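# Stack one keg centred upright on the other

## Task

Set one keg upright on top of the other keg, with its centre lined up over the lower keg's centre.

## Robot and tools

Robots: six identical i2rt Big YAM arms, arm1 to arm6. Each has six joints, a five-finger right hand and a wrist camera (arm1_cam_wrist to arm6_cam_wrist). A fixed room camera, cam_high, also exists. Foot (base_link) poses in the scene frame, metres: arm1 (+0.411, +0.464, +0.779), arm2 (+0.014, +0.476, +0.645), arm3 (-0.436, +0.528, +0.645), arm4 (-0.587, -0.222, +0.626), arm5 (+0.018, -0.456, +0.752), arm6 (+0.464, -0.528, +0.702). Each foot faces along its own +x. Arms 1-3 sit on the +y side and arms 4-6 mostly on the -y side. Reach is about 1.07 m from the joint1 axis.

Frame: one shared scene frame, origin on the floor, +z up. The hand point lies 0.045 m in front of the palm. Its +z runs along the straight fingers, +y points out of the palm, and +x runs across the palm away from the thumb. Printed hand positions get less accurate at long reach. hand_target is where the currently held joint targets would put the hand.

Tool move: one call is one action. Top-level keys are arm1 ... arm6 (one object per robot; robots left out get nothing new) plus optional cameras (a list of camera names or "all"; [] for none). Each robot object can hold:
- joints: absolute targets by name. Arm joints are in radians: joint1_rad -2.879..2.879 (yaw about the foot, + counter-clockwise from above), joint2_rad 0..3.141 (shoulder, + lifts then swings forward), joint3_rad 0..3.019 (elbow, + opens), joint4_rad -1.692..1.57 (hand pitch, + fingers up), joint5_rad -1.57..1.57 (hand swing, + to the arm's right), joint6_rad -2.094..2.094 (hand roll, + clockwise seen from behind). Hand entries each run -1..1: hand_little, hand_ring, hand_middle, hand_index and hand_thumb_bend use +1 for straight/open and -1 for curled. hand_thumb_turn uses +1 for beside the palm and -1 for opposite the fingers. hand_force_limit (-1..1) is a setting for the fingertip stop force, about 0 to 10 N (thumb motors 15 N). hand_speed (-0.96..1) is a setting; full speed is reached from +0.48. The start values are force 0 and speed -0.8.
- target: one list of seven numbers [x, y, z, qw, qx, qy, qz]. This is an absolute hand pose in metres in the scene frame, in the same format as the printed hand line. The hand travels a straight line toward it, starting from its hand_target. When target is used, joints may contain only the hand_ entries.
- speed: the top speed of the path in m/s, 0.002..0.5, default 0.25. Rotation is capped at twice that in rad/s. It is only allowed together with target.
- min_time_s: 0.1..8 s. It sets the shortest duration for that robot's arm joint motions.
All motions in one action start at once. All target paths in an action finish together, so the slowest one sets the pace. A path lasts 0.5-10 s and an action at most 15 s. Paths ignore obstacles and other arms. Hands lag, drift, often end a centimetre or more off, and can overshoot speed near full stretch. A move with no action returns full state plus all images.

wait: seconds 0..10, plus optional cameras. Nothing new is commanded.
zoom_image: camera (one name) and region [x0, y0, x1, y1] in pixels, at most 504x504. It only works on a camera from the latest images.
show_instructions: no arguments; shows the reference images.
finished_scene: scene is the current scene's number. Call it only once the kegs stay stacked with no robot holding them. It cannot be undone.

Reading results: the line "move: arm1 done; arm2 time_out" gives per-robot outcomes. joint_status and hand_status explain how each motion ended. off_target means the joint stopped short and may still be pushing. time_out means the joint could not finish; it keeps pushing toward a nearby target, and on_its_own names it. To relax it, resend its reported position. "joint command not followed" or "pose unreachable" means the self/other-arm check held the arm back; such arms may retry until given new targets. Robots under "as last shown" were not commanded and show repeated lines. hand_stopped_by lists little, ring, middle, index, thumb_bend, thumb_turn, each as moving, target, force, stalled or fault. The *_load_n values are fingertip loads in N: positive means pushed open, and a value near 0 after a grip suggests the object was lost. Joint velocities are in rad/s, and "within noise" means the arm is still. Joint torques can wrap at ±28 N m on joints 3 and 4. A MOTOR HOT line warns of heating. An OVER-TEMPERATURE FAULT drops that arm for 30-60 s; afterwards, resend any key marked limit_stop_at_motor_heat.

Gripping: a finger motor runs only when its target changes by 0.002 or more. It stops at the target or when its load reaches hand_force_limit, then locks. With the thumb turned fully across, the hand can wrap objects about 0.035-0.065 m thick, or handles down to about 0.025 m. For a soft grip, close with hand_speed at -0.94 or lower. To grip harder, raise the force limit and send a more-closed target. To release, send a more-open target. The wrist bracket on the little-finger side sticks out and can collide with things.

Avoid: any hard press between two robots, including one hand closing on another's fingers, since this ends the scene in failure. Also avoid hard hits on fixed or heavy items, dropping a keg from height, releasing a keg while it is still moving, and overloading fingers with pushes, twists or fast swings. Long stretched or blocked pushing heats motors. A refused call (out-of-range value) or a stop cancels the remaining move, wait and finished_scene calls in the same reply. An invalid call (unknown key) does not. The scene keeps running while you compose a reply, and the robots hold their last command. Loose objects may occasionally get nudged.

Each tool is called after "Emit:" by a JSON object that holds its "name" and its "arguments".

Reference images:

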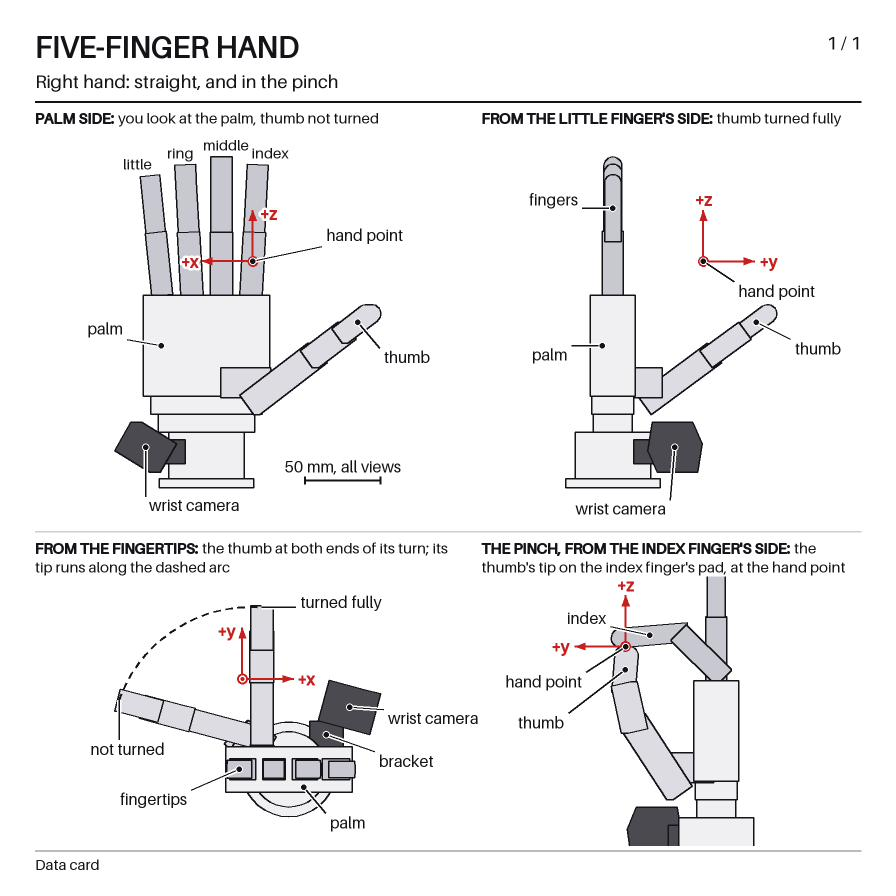

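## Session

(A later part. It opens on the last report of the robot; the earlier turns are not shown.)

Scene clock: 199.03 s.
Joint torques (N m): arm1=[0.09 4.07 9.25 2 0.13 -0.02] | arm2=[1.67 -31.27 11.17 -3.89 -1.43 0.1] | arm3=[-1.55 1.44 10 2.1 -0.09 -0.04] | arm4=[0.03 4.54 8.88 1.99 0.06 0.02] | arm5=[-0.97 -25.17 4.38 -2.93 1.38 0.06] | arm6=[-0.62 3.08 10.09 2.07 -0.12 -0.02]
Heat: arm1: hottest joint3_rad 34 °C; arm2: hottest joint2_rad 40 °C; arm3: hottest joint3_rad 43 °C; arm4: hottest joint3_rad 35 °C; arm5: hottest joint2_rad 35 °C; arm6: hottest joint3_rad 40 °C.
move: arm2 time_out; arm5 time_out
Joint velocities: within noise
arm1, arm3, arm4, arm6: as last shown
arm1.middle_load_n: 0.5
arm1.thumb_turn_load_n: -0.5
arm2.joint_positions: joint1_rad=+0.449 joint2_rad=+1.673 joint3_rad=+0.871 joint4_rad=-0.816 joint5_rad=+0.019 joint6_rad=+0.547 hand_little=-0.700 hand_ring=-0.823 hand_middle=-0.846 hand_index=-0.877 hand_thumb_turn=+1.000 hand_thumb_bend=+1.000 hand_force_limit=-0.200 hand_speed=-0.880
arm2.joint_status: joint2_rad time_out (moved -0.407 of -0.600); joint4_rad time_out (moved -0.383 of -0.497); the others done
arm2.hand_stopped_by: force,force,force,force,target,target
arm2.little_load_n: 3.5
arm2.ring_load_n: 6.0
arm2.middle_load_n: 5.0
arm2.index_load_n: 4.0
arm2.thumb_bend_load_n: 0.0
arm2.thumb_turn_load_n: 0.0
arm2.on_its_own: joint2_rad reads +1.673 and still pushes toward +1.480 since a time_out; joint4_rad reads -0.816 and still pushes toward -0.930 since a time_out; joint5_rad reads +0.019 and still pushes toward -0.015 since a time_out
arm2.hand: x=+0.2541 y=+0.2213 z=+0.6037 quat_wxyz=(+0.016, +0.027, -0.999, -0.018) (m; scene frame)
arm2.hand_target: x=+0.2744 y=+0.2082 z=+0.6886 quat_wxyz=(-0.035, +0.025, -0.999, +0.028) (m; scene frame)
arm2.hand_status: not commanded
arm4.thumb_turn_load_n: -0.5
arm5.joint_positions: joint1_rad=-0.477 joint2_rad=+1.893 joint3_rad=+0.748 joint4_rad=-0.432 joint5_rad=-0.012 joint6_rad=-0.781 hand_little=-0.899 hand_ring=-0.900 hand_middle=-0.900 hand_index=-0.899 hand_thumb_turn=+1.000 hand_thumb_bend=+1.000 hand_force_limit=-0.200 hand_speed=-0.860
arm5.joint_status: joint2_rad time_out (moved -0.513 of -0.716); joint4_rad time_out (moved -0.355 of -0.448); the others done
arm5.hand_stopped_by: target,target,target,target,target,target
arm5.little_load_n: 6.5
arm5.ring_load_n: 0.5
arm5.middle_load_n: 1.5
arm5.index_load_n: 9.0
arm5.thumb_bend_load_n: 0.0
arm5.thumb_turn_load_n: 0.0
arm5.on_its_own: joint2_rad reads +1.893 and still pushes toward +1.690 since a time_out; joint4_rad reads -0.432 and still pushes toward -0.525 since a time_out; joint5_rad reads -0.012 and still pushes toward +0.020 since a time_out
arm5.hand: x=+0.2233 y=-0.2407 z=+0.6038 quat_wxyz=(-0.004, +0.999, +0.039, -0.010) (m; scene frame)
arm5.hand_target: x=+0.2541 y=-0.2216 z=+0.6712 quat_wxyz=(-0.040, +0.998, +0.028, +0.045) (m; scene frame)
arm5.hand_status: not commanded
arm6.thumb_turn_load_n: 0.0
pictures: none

Emit:
{"name": "move", "arguments": {"arm2": {"joints": {"joint2_rad": 1.26, "joint3_rad": 1.11, "joint4_rad": -1.337}, "min_time_s": 3.5}, "arm5": {"joints": {"joint2_rad": 1.312, "joint3_rad": 0.827, "joint4_rad": -0.997}, "min_time_s": 3.5}, "cameras": ["arm4_cam_wrist", "cam_high"]}}

Scene clock: 211.47 s.
Joint torques (N m): arm1=[0.09 3.84 9.35 2 0.15 -0.04] | arm2=[3.66 -28.86 18.24 -6.37 -2.44 0.11] | arm3=[-1.79 1.44 10.04 2.14 -0.09 -0.02] | arm4=[-0.03 4.66 8.83 1.95 0.05 0.01] | arm5=[-2.67 -21.66 11.18 -5.86 2.42 -0.36] | arm6=[-0.79 3.25 10.1 2.06 -0.16 -0.03]
Heat: arm1: hottest joint3_rad 34 °C; arm2: hottest joint2_rad 40 °C; arm3: hottest joint3_rad 43 °C; arm4: hottest joint3_rad 36 °C; arm5: hottest joint2_rad 39 °C; arm6: hottest joint3_rad 41 °C.
move: arm2 time_out; arm5 time_out
Joint velocities: within noise
arm1, arm3, arm4, arm6: as last shown
arm1.middle_load_n: 0.0
arm1.thumb_turn_load_n: 0.0
arm2.joint_positions: joint1_rad=+0.421 joint2_rad=+1.443 joint3_rad=+0.987 joint4_rad=-1.151 joint5_rad=+0.045 joint6_rad=+0.547 hand_little=-0.700 hand_ring=-0.823 hand_middle=-0.846 hand_index=-0.877 hand_thumb_turn=+1.000 hand_thumb_bend=+1.000 hand_force_limit=-0.200 hand_speed=-0.880
arm2.joint_status: joint2_rad time_out (moved -0.230 of -0.413); joint3_rad time_out (moved +0.116 of +0.239); joint4_rad time_out (moved -0.335 of -0.521)
arm2.hand_stopped_by: force,force,force,force,target,target
arm2.little_load_n: 4.5
arm2.ring_load_n: 6.5
arm2.middle_load_n: 3.5
arm2.index_load_n: 3.5
arm2.thumb_bend_load_n: 0.0
arm2.thumb_turn_load_n: 0.0
arm2.on_its_own: joint2_rad reads +1.443 and still pushes toward +1.260 since a time_out; joint3_rad reads +0.987 and still pushes toward +1.099 since a time_out; joint4_rad reads -1.151 and still pushes toward -1.337 since a time_out; joint5_rad reads +0.045 and still pushes toward -0.015 since a time_out
arm2.hand: x=+0.2379 y=+0.2167 z=+0.7227 quat_wxyz=(+0.023, +0.014, -1.000, -0.007) (m; scene frame)
arm2.hand_target: x=+0.2527 y=+0.2362 z=+0.8271 quat_wxyz=(-0.032, +0.025, -0.999, +0.023) (m; scene frame)
arm2.hand_status: not commanded
arm4.thumb_turn_load_n: 0.0
arm5.joint_positions: joint1_rad=-0.453 joint2_rad=+1.501 joint3_rad=+0.747 joint4_rad=-0.820 joint5_rad=-0.037 joint6_rad=-0.737 hand_little=-0.899 hand_ring=-0.900 hand_middle=-0.900 hand_index=-0.899 hand_thumb_turn=+1.000 hand_thumb_bend=+1.000 hand_force_limit=-0.200 hand_speed=-0.860
arm5.joint_status: joint2_rad time_out (moved -0.392 of -0.581); joint4_rad time_out (moved -0.388 of -0.565); the others done
arm5.hand_stopped_by: target,target,target,target,target,target
arm5.little_load_n: 6.5
arm5.ring_load_n: 0.0
arm5.middle_load_n: 1.0
arm5.index_load_n: 11.0
arm5.thumb_bend_load_n: 0.0
arm5.thumb_turn_load_n: -0.5
arm5.on_its_own: joint2_rad reads +1.501 and still pushes toward +1.312 since a time_out; joint4_rad reads -0.820 and still pushes toward -0.997 since a time_out; joint5_rad reads -0.037 and still pushes toward +0.020 since a time_out; joint6_rad reads -0.737 and still pushes toward -0.775 since a time_out
arm5.hand: x=+0.1990 y=-0.2486 z=+0.7347 quat_wxyz=(-0.013, +0.999, +0.029, -0.018) (m; scene frame)
arm5.hand_target: x=+0.2255 y=-0.2559 z=+0.8148 quat_wxyz=(-0.028, +0.999, +0.028, +0.034) (m; scene frame)
arm5.hand_status: not commanded
pictures: arm4_cam_wrist, cam_high

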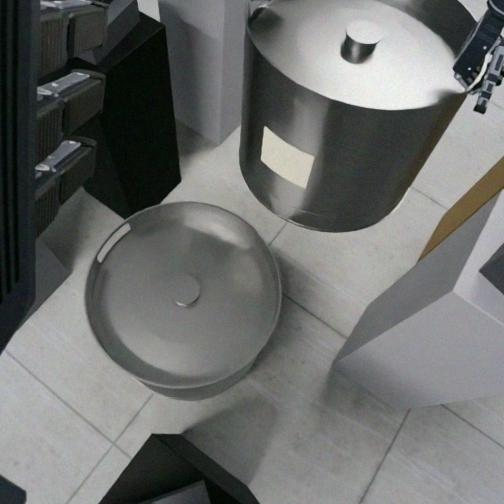

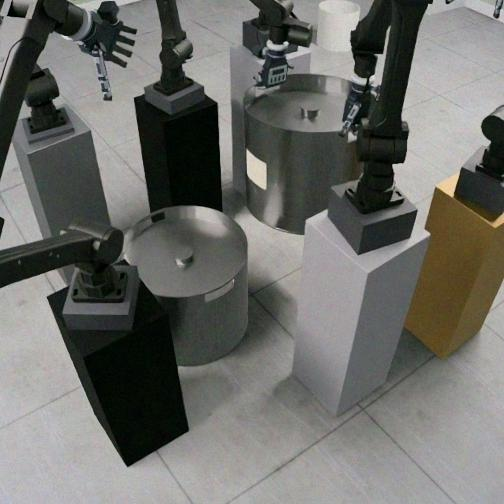

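Emit:
{"name": "move", "arguments": {"arm2": {"joints": {"joint1_rad": 0.172, "joint2_rad": 1.135, "joint3_rad": 0.991, "joint4_rad": -1.363, "joint5_rad": 0.005, "joint6_rad": 0.278}, "min_time_s": 2.5}, "arm5": {"joints": {"joint1_rad": -0.173, "joint2_rad": 1.224, "joint3_rad": 0.706, "joint4_rad": -0.978, "joint5_rad": 0.0, "joint6_rad": -0.449}, "min_time_s": 2.5}}}

Scene clock: 250.47 s.
Joint torques (N m): arm1=[0.03 3.96 9.31 2.06 0.15 -0.03] | arm2=[1.38 -26.23 15.31 -5.04 -1.18 -0.15] | arm3=[-1.49 1.49 10.04 2.13 -0.08 -0.04] | arm4=[-0.09 4.48 8.8 1.96 0.08 0.03] | arm5=[-0.62 -18.14 9.35 -4.18 0.61 -0.05] | arm6=[-0.97 2.84 10 2.21 -0.11 -0.03]
Heat: arm1: hottest joint3_rad 34 °C; arm2: hottest joint3_rad 45 °C; arm3: hottest joint3_rad 43 °C; arm4: hottest joint3_rad 36 °C; arm5: hottest joint2_rad 42 °C; arm6: hottest joint3_rad 41 °C.
move: arm2 time_out; arm5 time_out
Joint velocities: within noise
arm1, arm3, arm4, arm6: as last shown
arm1.little_load_n: -0.5
arm2.joint_positions: joint1_rad=+0.166 joint2_rad=+1.310 joint3_rad=+0.913 joint4_rad=-1.216 joint5_rad=+0.033 joint6_rad=+0.290 hand_little=-0.700 hand_ring=-0.823 hand_middle=-0.846 hand_index=-0.877 hand_thumb_turn=+1.000 hand_thumb_bend=+1.000 hand_force_limit=-0.200 hand_speed=-0.880
arm2.joint_status: joint2_rad time_out (moved -0.133 of -0.308); joint4_rad time_out (moved -0.065 of -0.212); the others done
arm2.hand_stopped_by: force,force,force,force,target,target
arm2.little_load_n: 3.0
arm2.ring_load_n: 5.5
arm2.middle_load_n: 5.0
arm2.index_load_n: 5.0
arm2.thumb_bend_load_n: -0.5
arm2.thumb_turn_load_n: 0.0
arm2.on_its_own: joint2_rad reads +1.310 and still pushes toward +1.135 since a time_out; joint4_rad reads -1.216 and still pushes toward -1.363 since a time_out
arm2.hand: x=+0.1393 y=+0.2194 z=+0.7432 quat_wxyz=(+0.017, +0.014, -1.000, -0.018) (m; scene frame)
arm2.hand_target: x=+0.1406 y=+0.2333 z=+0.8208 quat_wxyz=(-0.012, +0.023, -0.999, +0.028) (m; scene frame)
arm2.hand_status: not commanded
arm5.joint_positions: joint1_rad=-0.165 joint2_rad=+1.386 joint3_rad=+0.653 joint4_rad=-0.850 joint5_rad=-0.015 joint6_rad=-0.445 hand_little=-0.899 hand_ring=-0.900 hand_middle=-0.900 hand_index=-0.899 hand_thumb_turn=+1.000 hand_thumb_bend=+1.000 hand_force_limit=-0.200 hand_speed=-0.860
arm5.joint_status: joint2_rad time_out (moved -0.115 of -0.277); joint4_rad time_out (moved -0.030 of -0.158); the others done
arm5.hand_stopped_by: target,target,target,target,target,target
arm5.little_load_n: 5.0
arm5.ring_load_n: 0.5
arm5.middle_load_n: 2.0
arm5.index_load_n: 10.5
arm5.thumb_bend_load_n: 0.0
arm5.thumb_turn_load_n: 0.0
arm5.on_its_own: joint2_rad reads +1.386 and still pushes toward +1.224 since a time_out; joint4_rad reads -0.850 and still pushes toward -0.978 since a time_out
arm5.hand: x=+0.1018 y=-0.2402 z=+0.7446 quat_wxyz=(+0.000, +1.000, +0.027, -0.012) (m; scene frame)
arm5.hand_target: x=+0.1105 y=-0.2336 z=+0.8004 quat_wxyz=(-0.036, +0.999, +0.025, +0.013) (m; scene frame)
arm5.hand_status: not commanded
arm6.ring_load_n: 0.5
pictures: none

Emit:
{"name": "move", "arguments": {"arm2": {"joints": {"joint1_rad": -0.158, "joint2_rad": 1.082, "joint3_rad": 0.934, "joint4_rad": -1.373, "joint5_rad": 0.02, "joint6_rad": -0.038}, "min_time_s": 2.5}, "arm5": {"joints": {"joint1_rad": 0.190, "joint2_rad": 1.225, "joint3_rad": 0.681, "joint4_rad": -0.974, "joint5_rad": -0.01, "joint6_rad": -0.101}, "min_time_s": 2.5}}}

Emit:
{"name": "move", "arguments": {"arm2": {"joints": {"joint1_rad": -0.514, "joint2_rad": 1.130, "joint3_rad": 0.964, "joint4_rad": -1.374, "joint5_rad": 0.04, "joint6_rad": -0.400}, "min_time_s": 2.5}, "arm5": {"joints": {"joint1_rad": 0.542, "joint2_rad": 1.312, "joint3_rad": 0.766, "joint4_rad": -0.984, "joint5_rad": -0.025, "joint6_rad": 0.255}, "min_time_s": 2.5}, "cameras": ["arm4_cam_wrist"]}}

Scene clock: 266.93 s.
Joint torques (N m): arm1=[-0.15 3.78 9.29 2.04 0.16 -0.04] | arm2=[0.21 -23.82 15.36 -5.07 -0.31 -0.18] | arm3=[-1.73 1.55 10.04 2.13 -0.08 -0.04] | arm4=[0.03 4.48 8.8 1.95 0.06 0.03] | arm5=[0.44 -17.44 8.9 -4.04 -0.48 -0.02] | arm6=[-0.97 2.61 10.04 1.92 -0.12 -0.03]
Heat: arm1: hottest joint3_rad 34 °C; arm2: hottest joint3_rad 43 °C; arm3: hottest joint3_rad 43 °C; arm4: hottest joint3_rad 36 °C; arm5: hottest joint2_rad 39 °C; arm6: hottest joint3_rad 41 °C.
move: arm2 time_out; arm5 time_out
Joint velocities: within noise
arm1, arm3, arm4, arm6: as last shown
arm1.little_load_n: 0.0
arm2.joint_positions: joint1_rad=-0.148 joint2_rad=+1.242 joint3_rad=+0.856 joint4_rad=-1.226 joint5_rad=+0.027 joint6_rad=-0.022 hand_little=-0.700 hand_ring=-0.823 hand_middle=-0.846 hand_index=-0.877 hand_thumb_turn=+1.000 hand_thumb_bend=+1.000 hand_force_limit=-0.200 hand_speed=-0.880
arm2.joint_status: joint2_rad time_out (moved -0.068 of -0.228); joint4_rad time_out (moved -0.010 of -0.157); the others done
arm2.hand_stopped_by: force,force,force,force,target,target
arm2.little_load_n: 1.5
arm2.ring_load_n: 4.5
arm2.middle_load_n: 4.5
arm2.index_load_n: 7.0
arm2.thumb_bend_load_n: 0.0
arm2.thumb_turn_load_n: 0.0
arm2.on_its_own: joint2_rad reads +1.242 and still pushes toward +1.082 since a time_out; joint4_rad reads -1.226 and still pushes toward -1.373 since a time_out
arm2.hand: x=+0.0380 y=+0.2290 z=+0.7441 quat_wxyz=(+0.008, +0.013, -1.000, -0.024) (m; scene frame)
arm2.hand_target: x=+0.0353 y=+0.2404 z=+0.8123 quat_wxyz=(+0.006, +0.016, -1.000, +0.021) (m; scene frame)
arm2.hand_status: not commanded
arm3.thumb_bend_load_n: -0.5
arm5.joint_positions: joint1_rad=+0.183 joint2_rad=+1.381 joint3_rad=+0.633 joint4_rad=-0.850 joint5_rad=+0.001 joint6_rad=-0.099 hand_little=-0.899 hand_ring=-0.900 hand_middle=-0.900 hand_index=-0.899 hand_thumb_turn=+1.000 hand_thumb_bend=+1.000 hand_force_limit=-0.200 hand_speed=-0.860
arm5.joint_status: joint2_rad time_out (moved -0.006 of -0.161); joint4_rad time_out (moved +0.000 of -0.124); the others done
arm5.hand_stopped_by: target,target,target,target,target,target
arm5.little_load_n: 5.0
arm5.ring_load_n: 0.5
arm5.middle_load_n: 2.0
arm5.index_load_n: 10.0
arm5.thumb_bend_load_n: 0.0
arm5.thumb_turn_load_n: 0.0
arm5.on_its_own: joint2_rad reads +1.381 and still pushes toward +1.225 since a time_out; joint4_rad reads -0.850 and still pushes toward -0.974 since a time_out
arm5.hand: x=+0.0032 y=-0.2285 z=+0.7421 quat_wxyz=(+0.011, +1.000, +0.028, -0.003) (m; scene frame)
arm5.hand_target: x=+0.0002 y=-0.2205 z=+0.7942 quat_wxyz=(-0.029, +0.999, +0.033, -0.006) (m; scene frame)
arm5.hand_status: not commanded
arm6.ring_load_n: 0.0
pictures: none

not run: a stop came earlier in this reply.

Emit:
{"name": "move", "arguments": {"arm2": {"joints": {"joint1_rad": -0.514, "joint2_rad": 1.130, "joint3_rad": 0.964, "joint4_rad": -1.374, "joint5_rad": 0.04, "joint6_rad": -0.400}, "min_time_s": 2.5}, "arm5": {"joints": {"joint1_rad": 0.542, "joint2_rad": 1.312, "joint3_rad": 0.766, "joint4_rad": -0.984, "joint5_rad": -0.025, "joint6_rad": 0.255}, "min_time_s": 2.5}}}

Scene clock: 282.00 s.
Joint torques (N m): arm1=[-0.03 3.96 9.31 2.03 0.14 -0.02] | arm2=[-1.26 -19.37 18 -5.08 0.91 -0.54] | arm3=[-1.85 1.67 10.06 2.13 -0.08 -0.03] | arm4=[0.09 4.48 8.85 1.98 0.07 0.01] | arm5=[2.08 -16.5 10.89 -4.88 -1.85 0.12] | arm6=[-0.67 2.96 10 2.19 -0.12 -0.07]
Heat: arm1: hottest joint3_rad 34 °C; arm2: hottest joint3_rad 42 °C; arm3: hottest joint3_rad 43 °C; arm4: hottest joint3_rad 36 °C; arm5: hottest joint2_rad 39 °C; arm6: hottest joint3_rad 41 °C.
move: arm2 time_out; arm5 time_out
Joint velocities: within noise
arm1, arm3, arm4, arm6: as last shown
arm2.joint_positions: joint1_rad=-0.484 joint2_rad=+1.242 joint3_rad=+0.856 joint4_rad=-1.226 joint5_rad=+0.016 joint6_rad=-0.348 hand_little=-0.700 hand_ring=-0.823 hand_middle=-0.846 hand_index=-0.877 hand_thumb_turn=+1.000 hand_thumb_bend=+1.000 hand_force_limit=-0.200 hand_speed=-0.880
arm2.joint_status: joint3_rad time_out (moved +0.000 of +0.108); joint4_rad time_out (moved +0.000 of -0.148); joint6_rad time_out (moved -0.326 of -0.378); the others done
arm2.hand_stopped_by: force,force,force,force,target,target
arm2.little_load_n: 0.5
arm2.ring_load_n: 3.5
arm2.middle_load_n: 2.0
arm2.index_load_n: 10.0
arm2.thumb_bend_load_n: 0.0
arm2.thumb_turn_load_n: 0.0
arm2.on_its_own: joint3_rad reads +0.856 and still pushes toward +0.964 since a time_out; joint4_rad reads -1.226 and still pushes toward -1.374 since a time_out; joint6_rad reads -0.348 and still pushes toward -0.400 since a time_out
arm2.hand: x=-0.0604 y=+0.2467 z=+0.7441 quat_wxyz=(-0.004, +0.008, -1.000, -0.025) (m; scene frame)
arm2.hand_target: x=-0.0752 y=+0.2519 z=+0.8109 quat_wxyz=(+0.019, +0.019, -1.000, +0.003) (m; scene frame)
arm2.hand_status: not commanded
arm3.thumb_bend_load_n: 0.0
arm5.joint_positions: joint1_rad=+0.512 joint2_rad=+1.440 joint3_rad=+0.691 joint4_rad=-0.835 joint5_rad=+0.018 joint6_rad=+0.242 hand_little=-0.899 hand_ring=-0.900 hand_middle=-0.900 hand_index=-0.899 hand_thumb_turn=+1.000 hand_thumb_bend=+1.000 hand_force_limit=-0.200 hand_speed=-0.860
arm5.joint_status: joint4_rad time_out (moved +0.015 of -0.134); joint5_rad time_out (moved +0.017 of -0.026); the others done
arm5.hand_stopped_by: target,target,target,target,target,target
arm5.little_load_n: 5.5
arm5.ring_load_n: 0.0
arm5.middle_load_n: 1.0
arm5.index_load_n: 10.5
arm5.thumb_bend_load_n: 0.0
arm5.thumb_turn_load_n: 0.0
arm5.on_its_own: joint4_rad reads -0.835 and still pushes toward -0.984 since a time_out; joint5_rad reads +0.018 and still pushes toward -0.025 since a time_out
arm5.hand: x=-0.0961 y=-0.2136 z=+0.7400 quat_wxyz=(+0.002, +1.000, +0.023, +0.007) (m; scene frame)
arm5.hand_target: x=-0.1156 y=-0.2084 z=+0.8006 quat_wxyz=(-0.018, +0.999, +0.031, -0.021) (m; scene frame)
arm5.hand_status: not commanded
pictures: none

Emit:
{"name": "move", "arguments": {"arm2": {"joints": {"joint1_rad": -0.805, "joint2_rad": 1.219, "joint3_rad": 1.047, "joint4_rad": -1.353, "joint5_rad": 0.07, "joint6_rad": -0.695}, "min_time_s": 2.5}, "arm5": {"joints": {"joint1_rad": 0.796, "joint2_rad": 1.409, "joint3_rad": 0.884, "joint4_rad": -0.971, "joint5_rad": -0.045, "joint6_rad": 0.493}, "min_time_s": 2.5}, "arm1": {"target": [0.25, 0.10, 0.75, 0.657, 0.012, -0.736, 0.163], "speed": 0.2}}}

Scene clock: 296.43 s.
Joint torques (N m): arm1=[-0.5 -10.75 3.67 1.98 0.57 -0.14] | arm2=[-3.08 -21.01 18.28 -5.07 2.14 -0.78] | arm3=[-1.61 1.49 10 2.09 -0.1 -0.04] | arm4=[-0.09 4.6 8.83 1.95 0.07 0.02] | arm5=[4.07 -20.37 10.86 -4.7 -3.03 0.14] | arm6=[-0.85 2.9 10.18 2.07 -0.12 -0.02]
Heat: arm1: hottest joint3_rad 35 °C; arm2: hottest joint3_rad 45 °C; arm3: hottest joint3_rad 44 °C; arm4: hottest joint3_rad 36 °C; arm5: hottest joint2_rad 39 °C; arm6: hottest joint3_rad 41 °C.
move: arm1 done; arm2 time_out; arm5 time_out
Joint velocities: within noise
arm1.joint_positions: joint1_rad=+0.200 joint2_rad=+1.995 joint3_rad=+0.577 joint4_rad=+0.909 joint5_rad=+1.388 joint6_rad=-0.841 hand_little=+1.000 hand_ring=+1.000 hand_middle=+1.000 hand_index=+1.000 hand_thumb_turn=+1.000 hand_thumb_bend=+1.000 hand_force_limit=+0.000 hand_speed=-0.800
arm1.joint_status: not commanded
arm1.hand_stopped_by: target,target,target,target,target,target
arm1.little_load_n: 0.0
arm1.ring_load_n: 0.0
arm1.middle_load_n: 0.0
arm1.index_load_n: 0.0
arm1.thumb_bend_load_n: 0.0
arm1.thumb_turn_load_n: 0.0
arm1.hand: x=+0.2521 y=+0.1029 z=+0.7532 quat_wxyz=(+0.655, +0.013, -0.737, +0.167) (m; scene frame)
arm1.hand_target: x=+0.2501 y=+0.1000 z=+0.7500 quat_wxyz=(+0.657, +0.012, -0.736, +0.163) (m; scene frame)
arm1.hand_status: done (0.005 m and 0.5 deg from the pose sent, 0.567 m and 88.3 deg at the start)
arm2.joint_positions: joint1_rad=-0.751 joint2_rad=+1.334 joint3_rad=+0.915 joint4_rad=-1.205 joint5_rad=+0.016 joint6_rad=-0.619 hand_little=-0.700 hand_ring=-0.823 hand_middle=-0.846 hand_index=-0.877 hand_thumb_turn=+1.000 hand_thumb_bend=+1.000 hand_force_limit=-0.200 hand_speed=-0.880
arm2.joint_status: joint1_rad time_out (moved -0.267 of -0.321); joint3_rad time_out (moved +0.059 of +0.191); joint4_rad time_out (moved +0.020 of -0.127); joint5_rad time_out (moved +0.000 of +0.054); joint6_rad time_out (moved -0.271 of -0.347); the others done
arm2.hand_stopped_by: force,force,force,force,target,target
arm2.little_load_n: 0.0
arm2.ring_load_n: 2.0
arm2.middle_load_n: 2.0
arm2.index_load_n: 12.0
arm2.thumb_bend_load_n: 0.0
arm2.thumb_turn_load_n: 0.0
arm2.on_its_own: joint1_rad reads -0.751 and still pushes toward -0.805 since a time_out; joint3_rad reads +0.915 and still pushes toward +1.028 since a time_out; joint4_rad reads -1.205 and still pushes toward -1.353 since a time_out; joint5_rad reads +0.016 and still pushes toward +0.070 since a time_out; joint6_rad reads -0.619 and still pushes toward -0.695 since a time_out
arm2.hand: x=-0.1482 y=+0.2621 z=+0.7369 quat_wxyz=(-0.014, +0.010, -0.999, -0.030) (m; scene frame)
arm2.hand_target: x=-0.1752 y=+0.2765 z=+0.8100 quat_wxyz=(+0.031, +0.021, -0.999, -0.015) (m; scene frame)
arm2.hand_status: not commanded
arm3, arm4, arm6: as last shown
arm4.ring_load_n: -0.5
arm5.joint_positions: joint1_rad=+0.734 joint2_rad=+1.567 joint3_rad=+0.809 joint4_rad=-0.828 joint5_rad=+0.026 joint6_rad=+0.479 hand_little=-0.899 hand_ring=-0.900 hand_middle=-0.900 hand_index=-0.899 hand_thumb_turn=+1.000 hand_thumb_bend=+1.000 hand_force_limit=-0.200 hand_speed=-0.860
arm5.joint_status: joint1_rad time_out (moved +0.222 of +0.284); joint2_rad time_out (moved +0.126 of -0.031); joint4_rad time_out (moved +0.007 of -0.136); joint5_rad time_out (moved +0.008 of -0.063); the others done
arm5.hand_stopped_by: target,target,target,target,target,target
arm5.little_load_n: 6.0
arm5.ring_load_n: 0.5
arm5.middle_load_n: 0.5
arm5.index_load_n: 10.5
arm5.thumb_bend_load_n: 0.0
arm5.thumb_turn_load_n: 0.0
arm5.on_its_own: joint1_rad reads +0.734 and still pushes toward +0.796 since a time_out; joint2_rad reads +1.567 and still pushes toward +1.409 since a time_out; joint4_rad reads -0.828 and still pushes toward -0.971 since a time_out; joint5_rad reads +0.026 and still pushes toward -0.045 since a time_out
arm5.hand: x=-0.1828 y=-0.1991 z=+0.7321 quat_wxyz=(-0.002, +1.000, +0.015, +0.012) (m; scene frame)
arm5.hand_target: x=-0.2193 y=-0.2054 z=+0.8104 quat_wxyz=(-0.023, +0.998, +0.040, -0.041) (m; scene frame)
arm5.hand_status: not commanded
pictures: none

Emit:
{"name": "move", "arguments": {"arm2": {"joints": {"joint1_rad": -0.995, "joint2_rad": 1.323, "joint3_rad": 1.142, "joint4_rad": -1.328, "joint5_rad": 0.11, "joint6_rad": -0.90}, "min_time_s": 2.5}, "arm5": {"joints": {"joint1_rad": 0.951, "joint2_rad": 1.511, "joint3_rad": 1.017, "joint4_rad": -0.966, "joint5_rad": -0.06, "joint6_rad": 0.640}, "min_time_s": 2.5}, "cameras": ["arm1_cam_wrist", "cam_high", "arm6_cam_wrist"]}}

Emit:
{"name": "zoom_image", "arguments": {"camera": "arm1_cam_wrist", "region": [120, 200, 440, 480]}}

Emit:
{"name": "zoom_image", "arguments": {"camera": "cam_high", "region": [80, 120, 280, 370]}}

Scene clock: 311.03 s.
Joint torques (N m): arm1=[-0.32 -10.4 3.69 1.89 0.57 -0.13] | arm2=[-4.42 -24.35 18.11 -4.82 3 -0.96] | arm3=[-1.61 1.38 10.07 2.11 -0.09 -0.04] | arm4=[0.03 4.48 8.84 1.98 0.07 0.02] | arm5=[5.71 -24 11.52 -4.52 -3.28 0.17] | arm6=[-0.91 3.02 10.18 2.09 -0.12 -0.04]
Heat: arm1: hottest joint3_rad 34 °C; arm2: hottest joint3_rad 52 °C; arm3: hottest joint3_rad 44 °C; arm4: hottest joint3_rad 36 °C; arm5: hottest joint2_rad 40 °C; arm6: hottest joint3_rad 41 °C.
move: arm2 time_out; arm5 time_out
Joint velocities: within noise
arm1, arm3, arm4, arm6: as last shown
arm1.joint_positions: joint1_rad=+0.200 joint2_rad=+1.996 joint3_rad=+0.577 joint4_rad=+0.910 joint5_rad=+1.388 joint6_rad=-0.843 hand_little=+1.000 hand_ring=+1.000 hand_middle=+1.000 hand_index=+1.000 hand_thumb_turn=+1.000 hand_thumb_bend=+1.000 hand_force_limit=+0.000 hand_speed=-0.800
arm1.hand: x=+0.2521 y=+0.1029 z=+0.7532 quat_wxyz=(+0.655, +0.013, -0.737, +0.166) (m; scene frame)
arm2.joint_positions: joint1_rad=-0.922 joint2_rad=+1.454 joint3_rad=+1.005 joint4_rad=-1.188 joint5_rad=+0.031 joint6_rad=-0.806 hand_little=-0.700 hand_ring=-0.823 hand_middle=-0.846 hand_index=-0.877 hand_thumb_turn=+1.000 hand_thumb_bend=+1.000 hand_force_limit=-0.200 hand_speed=-0.880
arm2.joint_status: joint1_rad time_out (moved -0.171 of -0.244); joint3_rad time_out (moved +0.090 of +0.227); joint4_rad time_out (moved +0.018 of -0.123); joint5_rad time_out (moved +0.015 of +0.094); joint6_rad time_out (moved -0.187 of -0.281); the others done
arm2.hand_stopped_by: force,force,force,force,target,target
arm2.little_load_n: 0.0
arm2.ring_load_n: 1.0
arm2.middle_load_n: 2.0
arm2.index_load_n: 13.0
arm2.thumb_bend_load_n: 0.0
arm2.thumb_turn_load_n: 0.0
arm2.on_its_own: joint1_rad reads -0.922 and still pushes toward -0.995 since a time_out; joint3_rad reads +1.005 and still pushes toward +1.118 since a time_out; joint4_rad reads -1.188 and still pushes toward -1.328 since a time_out; joint5_rad reads +0.031 and still pushes toward +0.106 since a time_out; joint6_rad reads -0.806 and still pushes toward -0.900 since a time_out
arm2.hand: x=-0.2213 y=+0.2738 z=+0.7269 quat_wxyz=(-0.018, +0.019, -0.999, -0.038) (m; scene frame)
arm2.hand_target: x=-0.2566 y=+0.3000 z=+0.8110 quat_wxyz=(+0.043, +0.028, -0.998, -0.032) (m; scene frame)
arm2.hand_status: not commanded
arm4.ring_load_n: 0.0
arm5.joint_positions: joint1_rad=+0.866 joint2_rad=+1.695 joint3_rad=+0.932 joint4_rad=-0.828 joint5_rad=+0.025 joint6_rad=+0.622 hand_little=-0.899 hand_ring=-0.900 hand_middle=-0.900 hand_index=-0.899 hand_thumb_turn=+1.000 hand_thumb_bend=+1.000 hand_force_limit=-0.200 hand_speed=-0.860
arm5.joint_status: joint1_rad time_out (moved +0.132 of +0.217); joint2_rad time_out (moved +0.128 of -0.056); joint4_rad time_out (moved +0.000 of -0.138); joint5_rad time_out (moved -0.001 of -0.086); the others done
arm5.hand_stopped_by: target,target,target,target,target,target
arm5.little_load_n: 5.5
arm5.ring_load_n: 0.5
arm5.middle_load_n: 0.5
arm5.index_load_n: 10.0
arm5.thumb_bend_load_n: 0.0
arm5.thumb_turn_load_n: 0.0
arm5.on_its_own: joint1_rad reads +0.866 and still pushes toward +0.951 since a time_out; joint2_rad reads +1.695 and still pushes toward +1.511 since a time_out; joint4_rad reads -0.828 and still pushes toward -0.966 since a time_out; joint5_rad reads +0.025 and still pushes toward -0.052 since a time_out
arm5.hand: x=-0.2513 y=-0.1881 z=+0.7196 quat_wxyz=(-0.001, +1.000, +0.010, +0.013) (m; scene frame)
arm5.hand_target: x=-0.3018 y=-0.2021 z=+0.8198 quat_wxyz=(-0.029, +0.997, +0.044, -0.058) (m; scene frame)
arm5.hand_status: not commanded
pictures: arm1_cam_wrist, arm6_cam_wrist, cam_high
camera_calibration:
arm1_cam_wrist: T_world_to_cam=[[-0.31315, 0.949206, 0.0307492, -0.0371716], [0.586776, 0.218838, -0.779618, 0.409175], [-0.746747, -0.226095, -0.6255, 0.798099], [0, 0, 0, 1]] pos_world=[0.344244, 0.126187, 0.819354]

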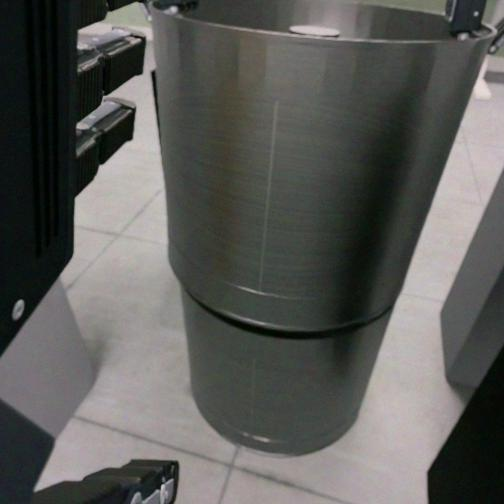

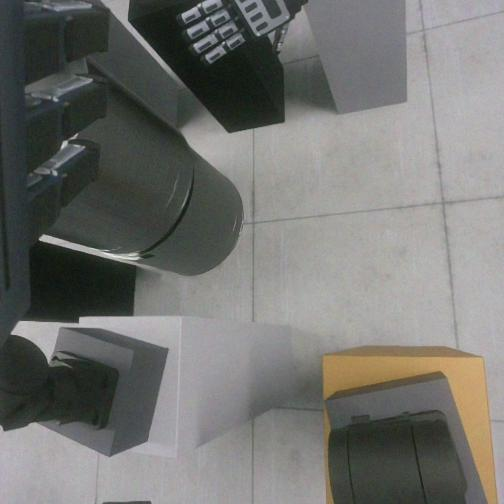

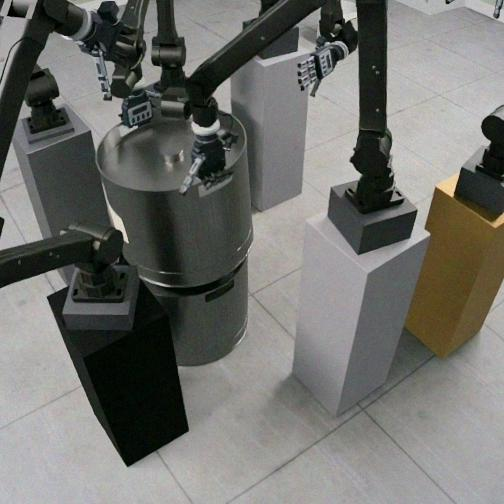

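Scaled by 1.575.

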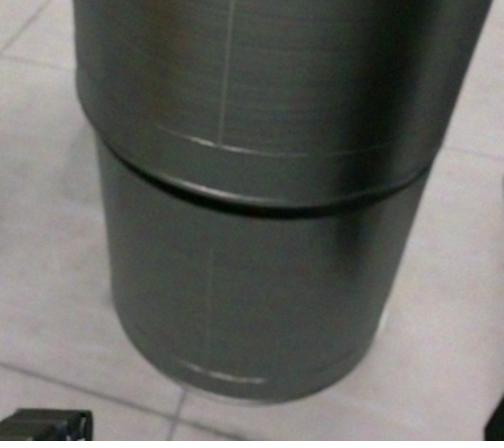

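Scaled by 2.016.

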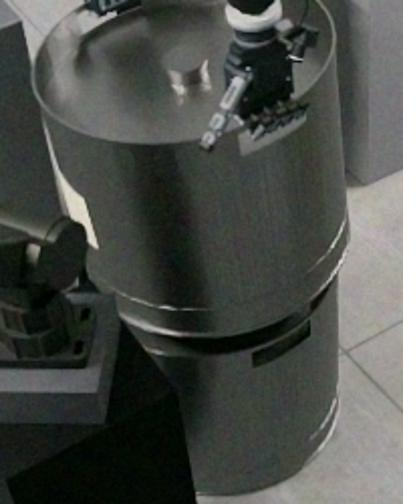

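Emit:
{"name": "move", "arguments": {"arm2": {"joints": {"joint1_rad": -1.036, "joint2_rad": 1.369, "joint3_rad": 1.112, "joint4_rad": -1.276, "joint5_rad": 0.11, "joint6_rad": -0.94}, "min_time_s": 2.5}, "arm5": {"joints": {"joint1_rad": 0.977, "joint2_rad": 1.582, "joint3_rad": 1.039, "joint4_rad": -0.917, "joint5_rad": -0.055, "joint6_rad": 0.666}, "min_time_s": 2.5}, "cameras": ["arm1_cam_wrist", "cam_high"]}}

Emit:
{"name": "zoom_image", "arguments": {"camera": "arm1_cam_wrist", "region": [120, 200, 440, 480]}}

Emit:
{"name": "zoom_image", "arguments": {"camera": "cam_high", "region": [80, 120, 280, 370]}}

Scene clock: 352.80 s.
Joint torques (N m): arm1=[-0.44 -10.4 3.73 1.94 0.56 -0.17] | arm2=[-4.78 -25.17 17.37 -4.59 3.02 -0.95] | arm3=[-1.55 1.44 10.04 2.11 -0.09 -0.04] | arm4=[0.09 4.66 8.85 1.89 0.06 0.04] | arm5=[6.18 -24.7 10.92 -4.01 -3.22 0.21] | arm6=[-0.67 2.96 10.03 2.11 -0.12 -0.03]
Heat: arm1: hottest joint3_rad 32 °C; arm2: hottest joint3_rad 57 °C; arm3: hottest joint3_rad 44 °C; arm4: hottest joint3_rad 36 °C; arm5: hottest joint5_rad 46 °C; arm6: hottest joint3_rad 41 °C.
move: arm2 time_out; arm5 time_out
Joint velocities: within noise
arm1: as last shown
arm1.little_load_n: -0.5
arm2.joint_positions: joint1_rad=-0.959 joint2_rad=+1.504 joint3_rad=+1.005 joint4_rad=-1.143 joint5_rad=+0.029 joint6_rad=-0.846 hand_little=-0.700 hand_ring=-0.823 hand_middle=-0.846 hand_index=-0.877 hand_thumb_turn=+1.000 hand_thumb_bend=+1.000 hand_force_limit=-0.200 hand_speed=-0.880
arm2.joint_status: joint1_rad time_out (moved -0.038 of -0.114); joint3_rad time_out (moved +0.000 of +0.107); joint4_rad time_out (moved +0.044 of -0.088); joint5_rad time_out (moved -0.002 of +0.079); joint6_rad time_out (moved -0.040 of -0.134); the others done
arm2.hand_stopped_by: force,force,force,force,target,target
arm2.little_load_n: 0.0
arm2.ring_load_n: 1.0
arm2.middle_load_n: 2.0
arm2.index_load_n: 13.0
arm2.thumb_bend_load_n: 0.0
arm2.thumb_turn_load_n: 0.0
arm2.on_its_own: joint1_rad reads -0.959 and still pushes toward -1.036 since a time_out; joint3_rad reads +1.005 and still pushes toward +1.112 since a time_out; joint4_rad reads -1.143 and still pushes toward -1.276 since a time_out; joint5_rad reads +0.029 and still pushes toward +0.104 since a time_out; joint6_rad reads -0.846 and still pushes toward -0.940 since a time_out
arm2.hand: x=-0.2372 y=+0.2775 z=+0.7088 quat_wxyz=(-0.021, +0.020, -0.999, -0.038) (m; scene frame)
arm2.hand_target: x=-0.2760 y=+0.3039 z=+0.7925 quat_wxyz=(+0.042, +0.027, -0.998, -0.033) (m; scene frame)
arm2.hand_status: not commanded
arm3.joint_positions: joint1_rad=+0.150 joint2_rad=+0.607 joint3_rad=+1.465 joint4_rad=-1.236 joint5_rad=+0.200 joint6_rad=-0.950 hand_little=+1.000 hand_ring=+1.000 hand_middle=+1.000 hand_index=+1.000 hand_thumb_turn=+1.000 hand_thumb_bend=+1.000 hand_force_limit=+0.000 hand_speed=-0.800
arm3.joint_status: not commanded
arm3.hand_stopped_by: target,target,target,target,target,target
arm3.little_load_n: 0.0
arm3.ring_load_n: 0.0
arm3.middle_load_n: 0.0
arm3.index_load_n: 0.0
arm3.thumb_bend_load_n: 0.0
arm3.thumb_turn_load_n: 0.5
arm3.hand: x=-0.5114 y=+0.3085 z=+1.1831 quat_wxyz=(+0.328, +0.322, -0.762, +0.456) (m; scene frame)
arm3.hand_target: x=-0.5115 y=+0.3110 z=+1.1927 quat_wxyz=(+0.332, +0.318, -0.757, +0.465) (m; scene frame)
arm3.hand_status: not commanded
arm4.joint_positions: joint1_rad=-0.400 joint2_rad=+0.547 joint3_rad=+1.325 joint4_rad=-1.416 joint5_rad=-0.050 joint6_rad=-1.450 hand_little=+1.000 hand_ring=+1.000 hand_middle=+1.000 hand_index=+1.000 hand_thumb_turn=+1.000 hand_thumb_bend=+1.000 hand_force_limit=+0.000 hand_speed=-0.800
arm4.joint_status: not commanded
arm4.hand_stopped_by: target,target,target,target,target,target
arm4.little_load_n: 0.0
arm4.ring_load_n: 0.0
arm4.middle_load_n: 0.0
arm4.index_load_n: -0.5
arm4.thumb_bend_load_n: 0.0
arm4.thumb_turn_load_n: 0.0
arm4.hand: x=-0.3904 y=-0.1555 z=+1.0879 quat_wxyz=(-0.169, +0.870, +0.202, +0.416) (m; scene frame)
arm4.hand_target: x=-0.3905 y=-0.1556 z=+1.1006 quat_wxyz=(-0.173, +0.863, +0.201, +0.429) (m; scene frame)
arm4.hand_status: not commanded
arm5.joint_positions: joint1_rad=+0.889 joint2_rad=+1.767 joint3_rad=+0.959 joint4_rad=-0.794 joint5_rad=+0.026 joint6_rad=+0.644 hand_little=-0.899 hand_ring=-0.900 hand_middle=-0.900 hand_index=-0.899 hand_thumb_turn=+1.000 hand_thumb_bend=+1.000 hand_force_limit=-0.200 hand_speed=-0.860
arm5.joint_status: joint1_rad time_out (moved +0.023 of +0.111); joint2_rad time_out (moved +0.072 of -0.113); joint4_rad time_out (moved +0.034 of -0.089); joint5_rad time_out (moved +0.001 of -0.080); the others done
arm5.hand_stopped_by: target,target,target,target,target,target
arm5.little_load_n: 6.0
arm5.ring_load_n: 0.0
arm5.middle_load_n: 0.5
arm5.index_load_n: 9.5
arm5.thumb_bend_load_n: 0.0
arm5.thumb_turn_load_n: 0.0
arm5.on_its_own: joint1_rad reads +0.889 and still pushes toward +0.977 since a time_out; joint2_rad reads +1.767 and still pushes toward +1.582 since a time_out; joint4_rad reads -0.794 and still pushes toward -0.917 since a time_out; joint5_rad reads +0.026 and still pushes toward -0.049 since a time_out
arm5.hand: x=-0.2655 y=-0.1846 z=+0.6987 quat_wxyz=(+0.002, +1.000, +0.010, +0.017) (m; scene frame)
arm5.hand_target: x=-0.3220 y=-0.1964 z=+0.7996 quat_wxyz=(-0.028, +0.997, +0.044, -0.058) (m; scene frame)
arm5.hand_status: not commanded
arm6.joint_positions: joint1_rad=-0.100 joint2_rad=+0.557 joint3_rad=+1.325 joint4_rad=-1.516 joint5_rad=-0.200 joint6_rad=-0.950 hand_little=+1.000 hand_ring=+1.000 hand_middle=+1.000 hand_index=+1.000 hand_thumb_turn=+1.000 hand_thumb_bend=+1.000 hand_force_limit=+0.000 hand_speed=-0.800
arm6.joint_status: not commanded
arm6.hand_stopped_by: target,target,target,target,target,target
arm6.little_load_n: 0.0
arm6.ring_load_n: 0.0
arm6.middle_load_n: 0.0
arm6.index_load_n: 0.0
arm6.thumb_bend_load_n: 0.0
arm6.thumb_turn_load_n: 0.0
arm6.hand: x=+0.4369 y=-0.3659 z=+1.1294 quat_wxyz=(-0.406, +0.761, +0.501, +0.075) (m; scene frame)
arm6.hand_target: x=+0.4371 y=-0.3665 z=+1.1372 quat_wxyz=(-0.415, +0.756, +0.500, +0.079) (m; scene frame)
arm6.hand_status: not commanded
pictures: arm1_cam_wrist, cam_high
camera_calibration:
arm1_cam_wrist: T_world_to_cam=[[-0.31315, 0.949206, 0.0307492, -0.0371716], [0.586776, 0.218838, -0.779618, 0.409175], [-0.746747, -0.226095, -0.6255, 0.798099], [0, 0, 0, 1]] pos_world=[0.344244, 0.126187, 0.819354]

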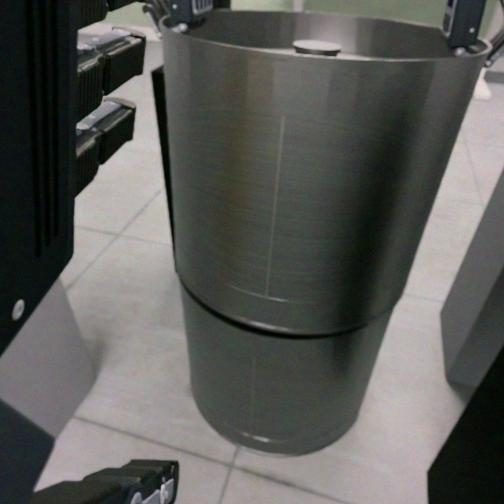

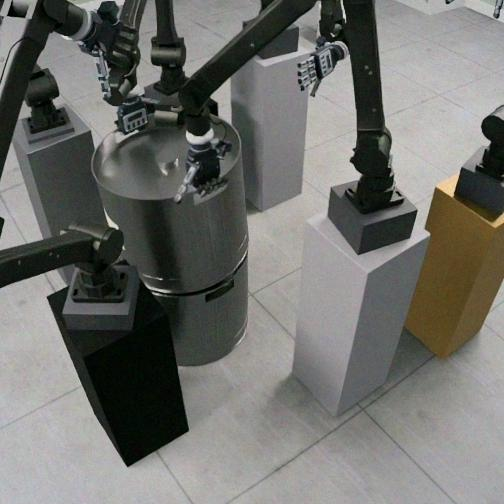

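Scaled by 1.575.

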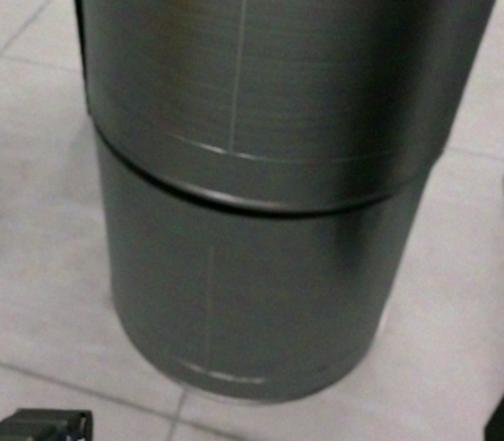

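Scaled by 2.016.

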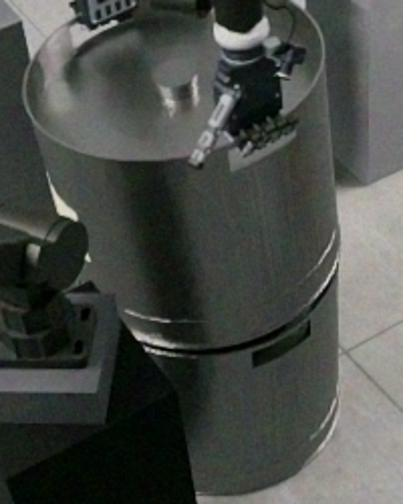

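Emit:
{"name": "move", "arguments": {"arm2": {"joints": {"joint2_rad": 1.389, "joint3_rad": 1.087, "joint4_rad": -1.234}, "min_time_s": 1.5}, "arm5": {"joints": {"joint2_rad": 1.614, "joint3_rad": 1.028, "joint4_rad": -0.876}, "min_time_s": 1.5}}}

Scene clock: 375.23 s.
Joint torques (N m): arm1=[-0.38 -10.52 3.67 1.92 0.57 -0.15] | arm2=[-4.78 -23.41 15.21 -3.4 3.1 -0.95] | arm3=[-1.73 1.49 10.07 2.15 -0.08 -0.02] | arm4=[0.09 4.54 8.84 2 0.07 0.02] | arm5=[5.95 -23 10.06 -2.66 -3.18 0.16] | arm6=[-1.26 2.96 9.98 2.09 -0.14 -0.03]
Heat: arm1: hottest joint3_rad 31 °C; arm2: hottest joint5_rad 61 °C; arm3: hottest joint3_rad 44 °C; arm4: hottest joint3_rad 36 °C; arm5: hottest joint5_rad 48 °C; arm6: hottest joint3_rad 41 °C.
move: arm2 time_out; arm5 time_out
Joint velocities: within noise
arm1, arm3, arm4, arm6: as last shown
arm1.little_load_n: 0.0
arm2.joint_positions: joint1_rad=-0.959 joint2_rad=+1.504 joint3_rad=+1.005 joint4_rad=-1.136 joint5_rad=+0.019 joint6_rad=-0.846 hand_little=-0.700 hand_ring=-0.823 hand_middle=-0.846 hand_index=-0.877 hand_thumb_turn=+1.000 hand_thumb_bend=+1.000 hand_force_limit=-0.200 hand_speed=-0.880
arm2.joint_status: joint4_rad time_out (moved +0.007 of -0.091); the others done
arm2.hand_stopped_by: force,force,force,force,target,target
arm2.little_load_n: 0.0
arm2.ring_load_n: 0.5
arm2.middle_load_n: 0.5
arm2.index_load_n: 12.0
arm2.thumb_bend_load_n: 0.0
arm2.thumb_turn_load_n: 0.0
arm2.on_its_own: joint1_rad reads -0.959 and still pushes toward -1.036 since a time_out; joint4_rad reads -1.136 and still pushes toward -1.234 since a time_out; joint5_rad reads +0.019 and still pushes toward +0.098 since a time_out; joint6_rad reads -0.846 and still pushes toward -0.940 since a time_out
arm2.hand: x=-0.2374 y=+0.2750 z=+0.7079 quat_wxyz=(-0.022, +0.020, -0.999, -0.032) (m; scene frame)
arm2.hand_target: x=-0.2766 y=+0.3016 z=+0.7760 quat_wxyz=(+0.039, +0.027, -0.998, -0.031) (m; scene frame)
arm2.hand_status: not commanded
arm3.thumb_turn_load_n: 0.0
arm4.index_load_n: 0.0
arm5.joint_positions: joint1_rad=+0.893 joint2_rad=+1.774 joint3_rad=+0.959 joint4_rad=-0.792 joint5_rad=+0.025 joint6_rad=+0.648 hand_little=-0.899 hand_ring=-0.900 hand_middle=-0.900 hand_index=-0.899 hand_thumb_turn=+1.000 hand_thumb_bend=+1.000 hand_force_limit=-0.200 hand_speed=-0.860
arm5.joint_status: joint2_rad time_out (moved +0.007 of -0.153); joint4_rad time_out (moved +0.002 of -0.082); the others done
arm5.hand_stopped_by: target,target,target,target,target,target
arm5.little_load_n: 6.0
arm5.ring_load_n: 0.0
arm5.middle_load_n: 0.5
arm5.index_load_n: 8.0
arm5.thumb_bend_load_n: 0.0
arm5.thumb_turn_load_n: 0.0
arm5.on_its_own: joint1_rad reads +0.893 and still pushes toward +0.977 since a time_out; joint2_rad reads +1.774 and still pushes toward +1.614 since a time_out; joint4_rad reads -0.792 and still pushes toward -0.876 since a time_out; joint5_rad reads +0.025 and still pushes toward -0.049 since a time_out
arm5.hand: x=-0.2663 y=-0.1862 z=+0.6962 quat_wxyz=(+0.004, +1.000, +0.010, +0.018) (m; scene frame)
arm5.hand_target: x=-0.3238 y=-0.1943 z=+0.7832 quat_wxyz=(-0.028, +0.997, +0.044, -0.057) (m; scene frame)
arm5.hand_status: not commanded
pictures: none

Emit:
{"name": "move", "arguments": {"arm2": {"target": [-0.2355, 0.2745, 0.693, 0.020, -0.020, 0.9993, 0.025], "speed": 0.04}, "arm5": {"target": [-0.2640, -0.1865, 0.683, 0.002, 0.9998, 0.010, 0.018], "speed": 0.04}, "cameras": ["arm1_cam_wrist", "cam_high"]}}

Emit:
{"name": "zoom_image", "arguments": {"camera": "arm1_cam_wrist", "region": [120, 200, 440, 480]}}

Emit:
{"name": "zoom_image", "arguments": {"camera": "cam_high", "region": [80, 120, 280, 370]}}

Scene clock: 387.87 s.
Joint torques (N m): arm1=[-0.38 -10.4 3.69 1.87 0.57 -0.15] | arm2=[-0.21 -12.57 8.51 0.27 0.27 -0.18] | arm3=[-1.67 1.49 10.03 2.14 -0.1 -0.04] | arm4=[-0.21 4.48 8.87 1.91 0.07 0.01] | arm5=[0.56 -12.57 5.76 0.31 -0.45 0.2] | arm6=[-0.97 3.02 10.13 2.06 -0.13 -0.03]
Heat: arm1: hottest joint3_rad 31 °C; arm2: hottest joint5_rad 62 °C; arm3: hottest joint3_rad 44 °C; arm4: hottest joint3_rad 36 °C; arm5: hottest joint5_rad 48 °C; arm6: hottest joint3_rad 41 °C.
move: arm2 done; arm5 off_target
Joint velocities: within noise
arm1, arm3, arm4, arm6: as last shown
arm2.joint_positions: joint1_rad=-0.944 joint2_rad=+1.511 joint3_rad=+0.966 joint4_rad=-1.092 joint5_rad=+0.004 joint6_rad=-0.830 hand_little=-0.700 hand_ring=-0.823 hand_middle=-0.846 hand_index=-0.878 hand_thumb_turn=+1.000 hand_thumb_bend=+1.000 hand_force_limit=-0.200 hand_speed=-0.880
arm2.joint_status: not commanded
arm2.hand_stopped_by: force,force,force,force,target,target
arm2.little_load_n: 0.0
arm2.ring_load_n: 0.0
arm2.middle_load_n: 0.0
arm2.index_load_n: 0.5
arm2.thumb_bend_load_n: 0.0
arm2.thumb_turn_load_n: 0.0
arm2.hand: x=-0.2261 y=+0.2734 z=+0.6920 quat_wxyz=(-0.028, +0.019, -0.999, -0.028) (m; scene frame)
arm2.hand_target: x=-0.2353 y=+0.2746 z=+0.6930 quat_wxyz=(-0.020, +0.020, -0.999, -0.025) (m; scene frame)
arm2.hand_status: done (0.010 m and 1.0 deg from the pose sent, 0.015 m and 0.9 deg at the start)
arm4.thumb_bend_load_n: -0.5
arm5.joint_positions: joint1_rad=+0.880 joint2_rad=+1.807 joint3_rad=+0.930 joint4_rad=-0.754 joint5_rad=+0.038 joint6_rad=+0.622 hand_little=-0.899 hand_ring=-0.900 hand_middle=-0.900 hand_index=-0.900 hand_thumb_turn=+1.000 hand_thumb_bend=+1.000 hand_force_limit=-0.200 hand_speed=-0.860
arm5.joint_status: not commanded
arm5.hand_stopped_by: target,target,target,target,target,target
arm5.little_load_n: 3.0
arm5.ring_load_n: 0.0
arm5.middle_load_n: 0.0
arm5.index_load_n: 0.0
arm5.thumb_bend_load_n: 0.0
arm5.thumb_turn_load_n: 0.0
arm5.hand: x=-0.2517 y=-0.1916 z=+0.6757 quat_wxyz=(+0.010, +0.999, +0.017, +0.030) (m; scene frame)
arm5.hand_target: x=-0.2638 y=-0.1866 z=+0.6831 quat_wxyz=(+0.002, +1.000, +0.010, +0.018) (m; scene frame)
arm5.hand_status: off_target (0.015 m and 1.9 deg from the pose sent, 0.013 m and 0.3 deg at the start; pose on its path clipped on 3 of 103 steps)
arm6.thumb_turn_load_n: -0.5
pictures: arm1_cam_wrist, cam_high
camera_calibration:
arm1_cam_wrist: T_world_to_cam=[[-0.31315, 0.949206, 0.0307492, -0.0371716], [0.586776, 0.218838, -0.779618, 0.409175], [-0.746747, -0.226095, -0.6255, 0.798099], [0, 0, 0, 1]] pos_world=[0.344244, 0.126187, 0.819354]

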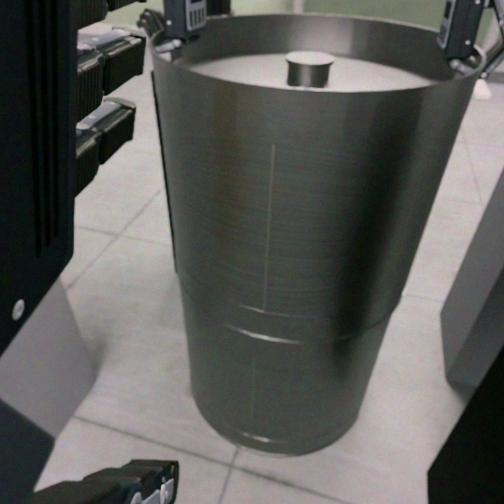

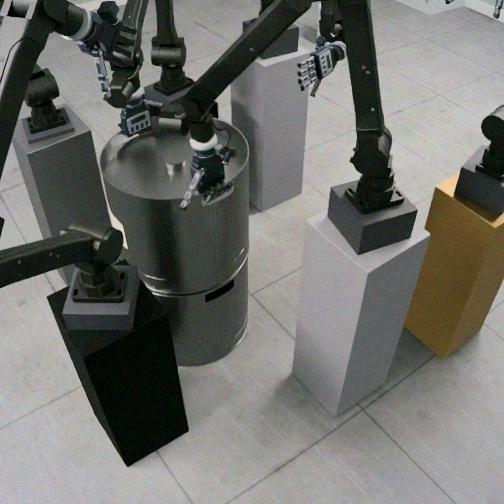

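Scaled by 1.575.

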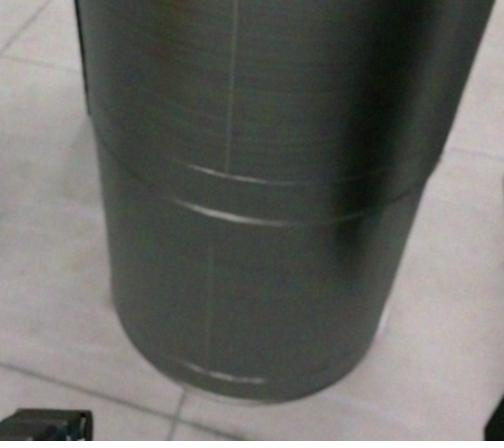

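Scaled by 2.016.

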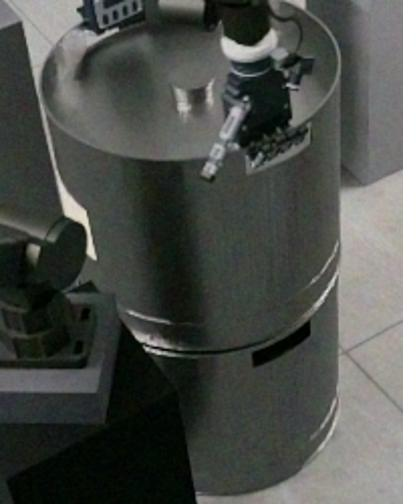

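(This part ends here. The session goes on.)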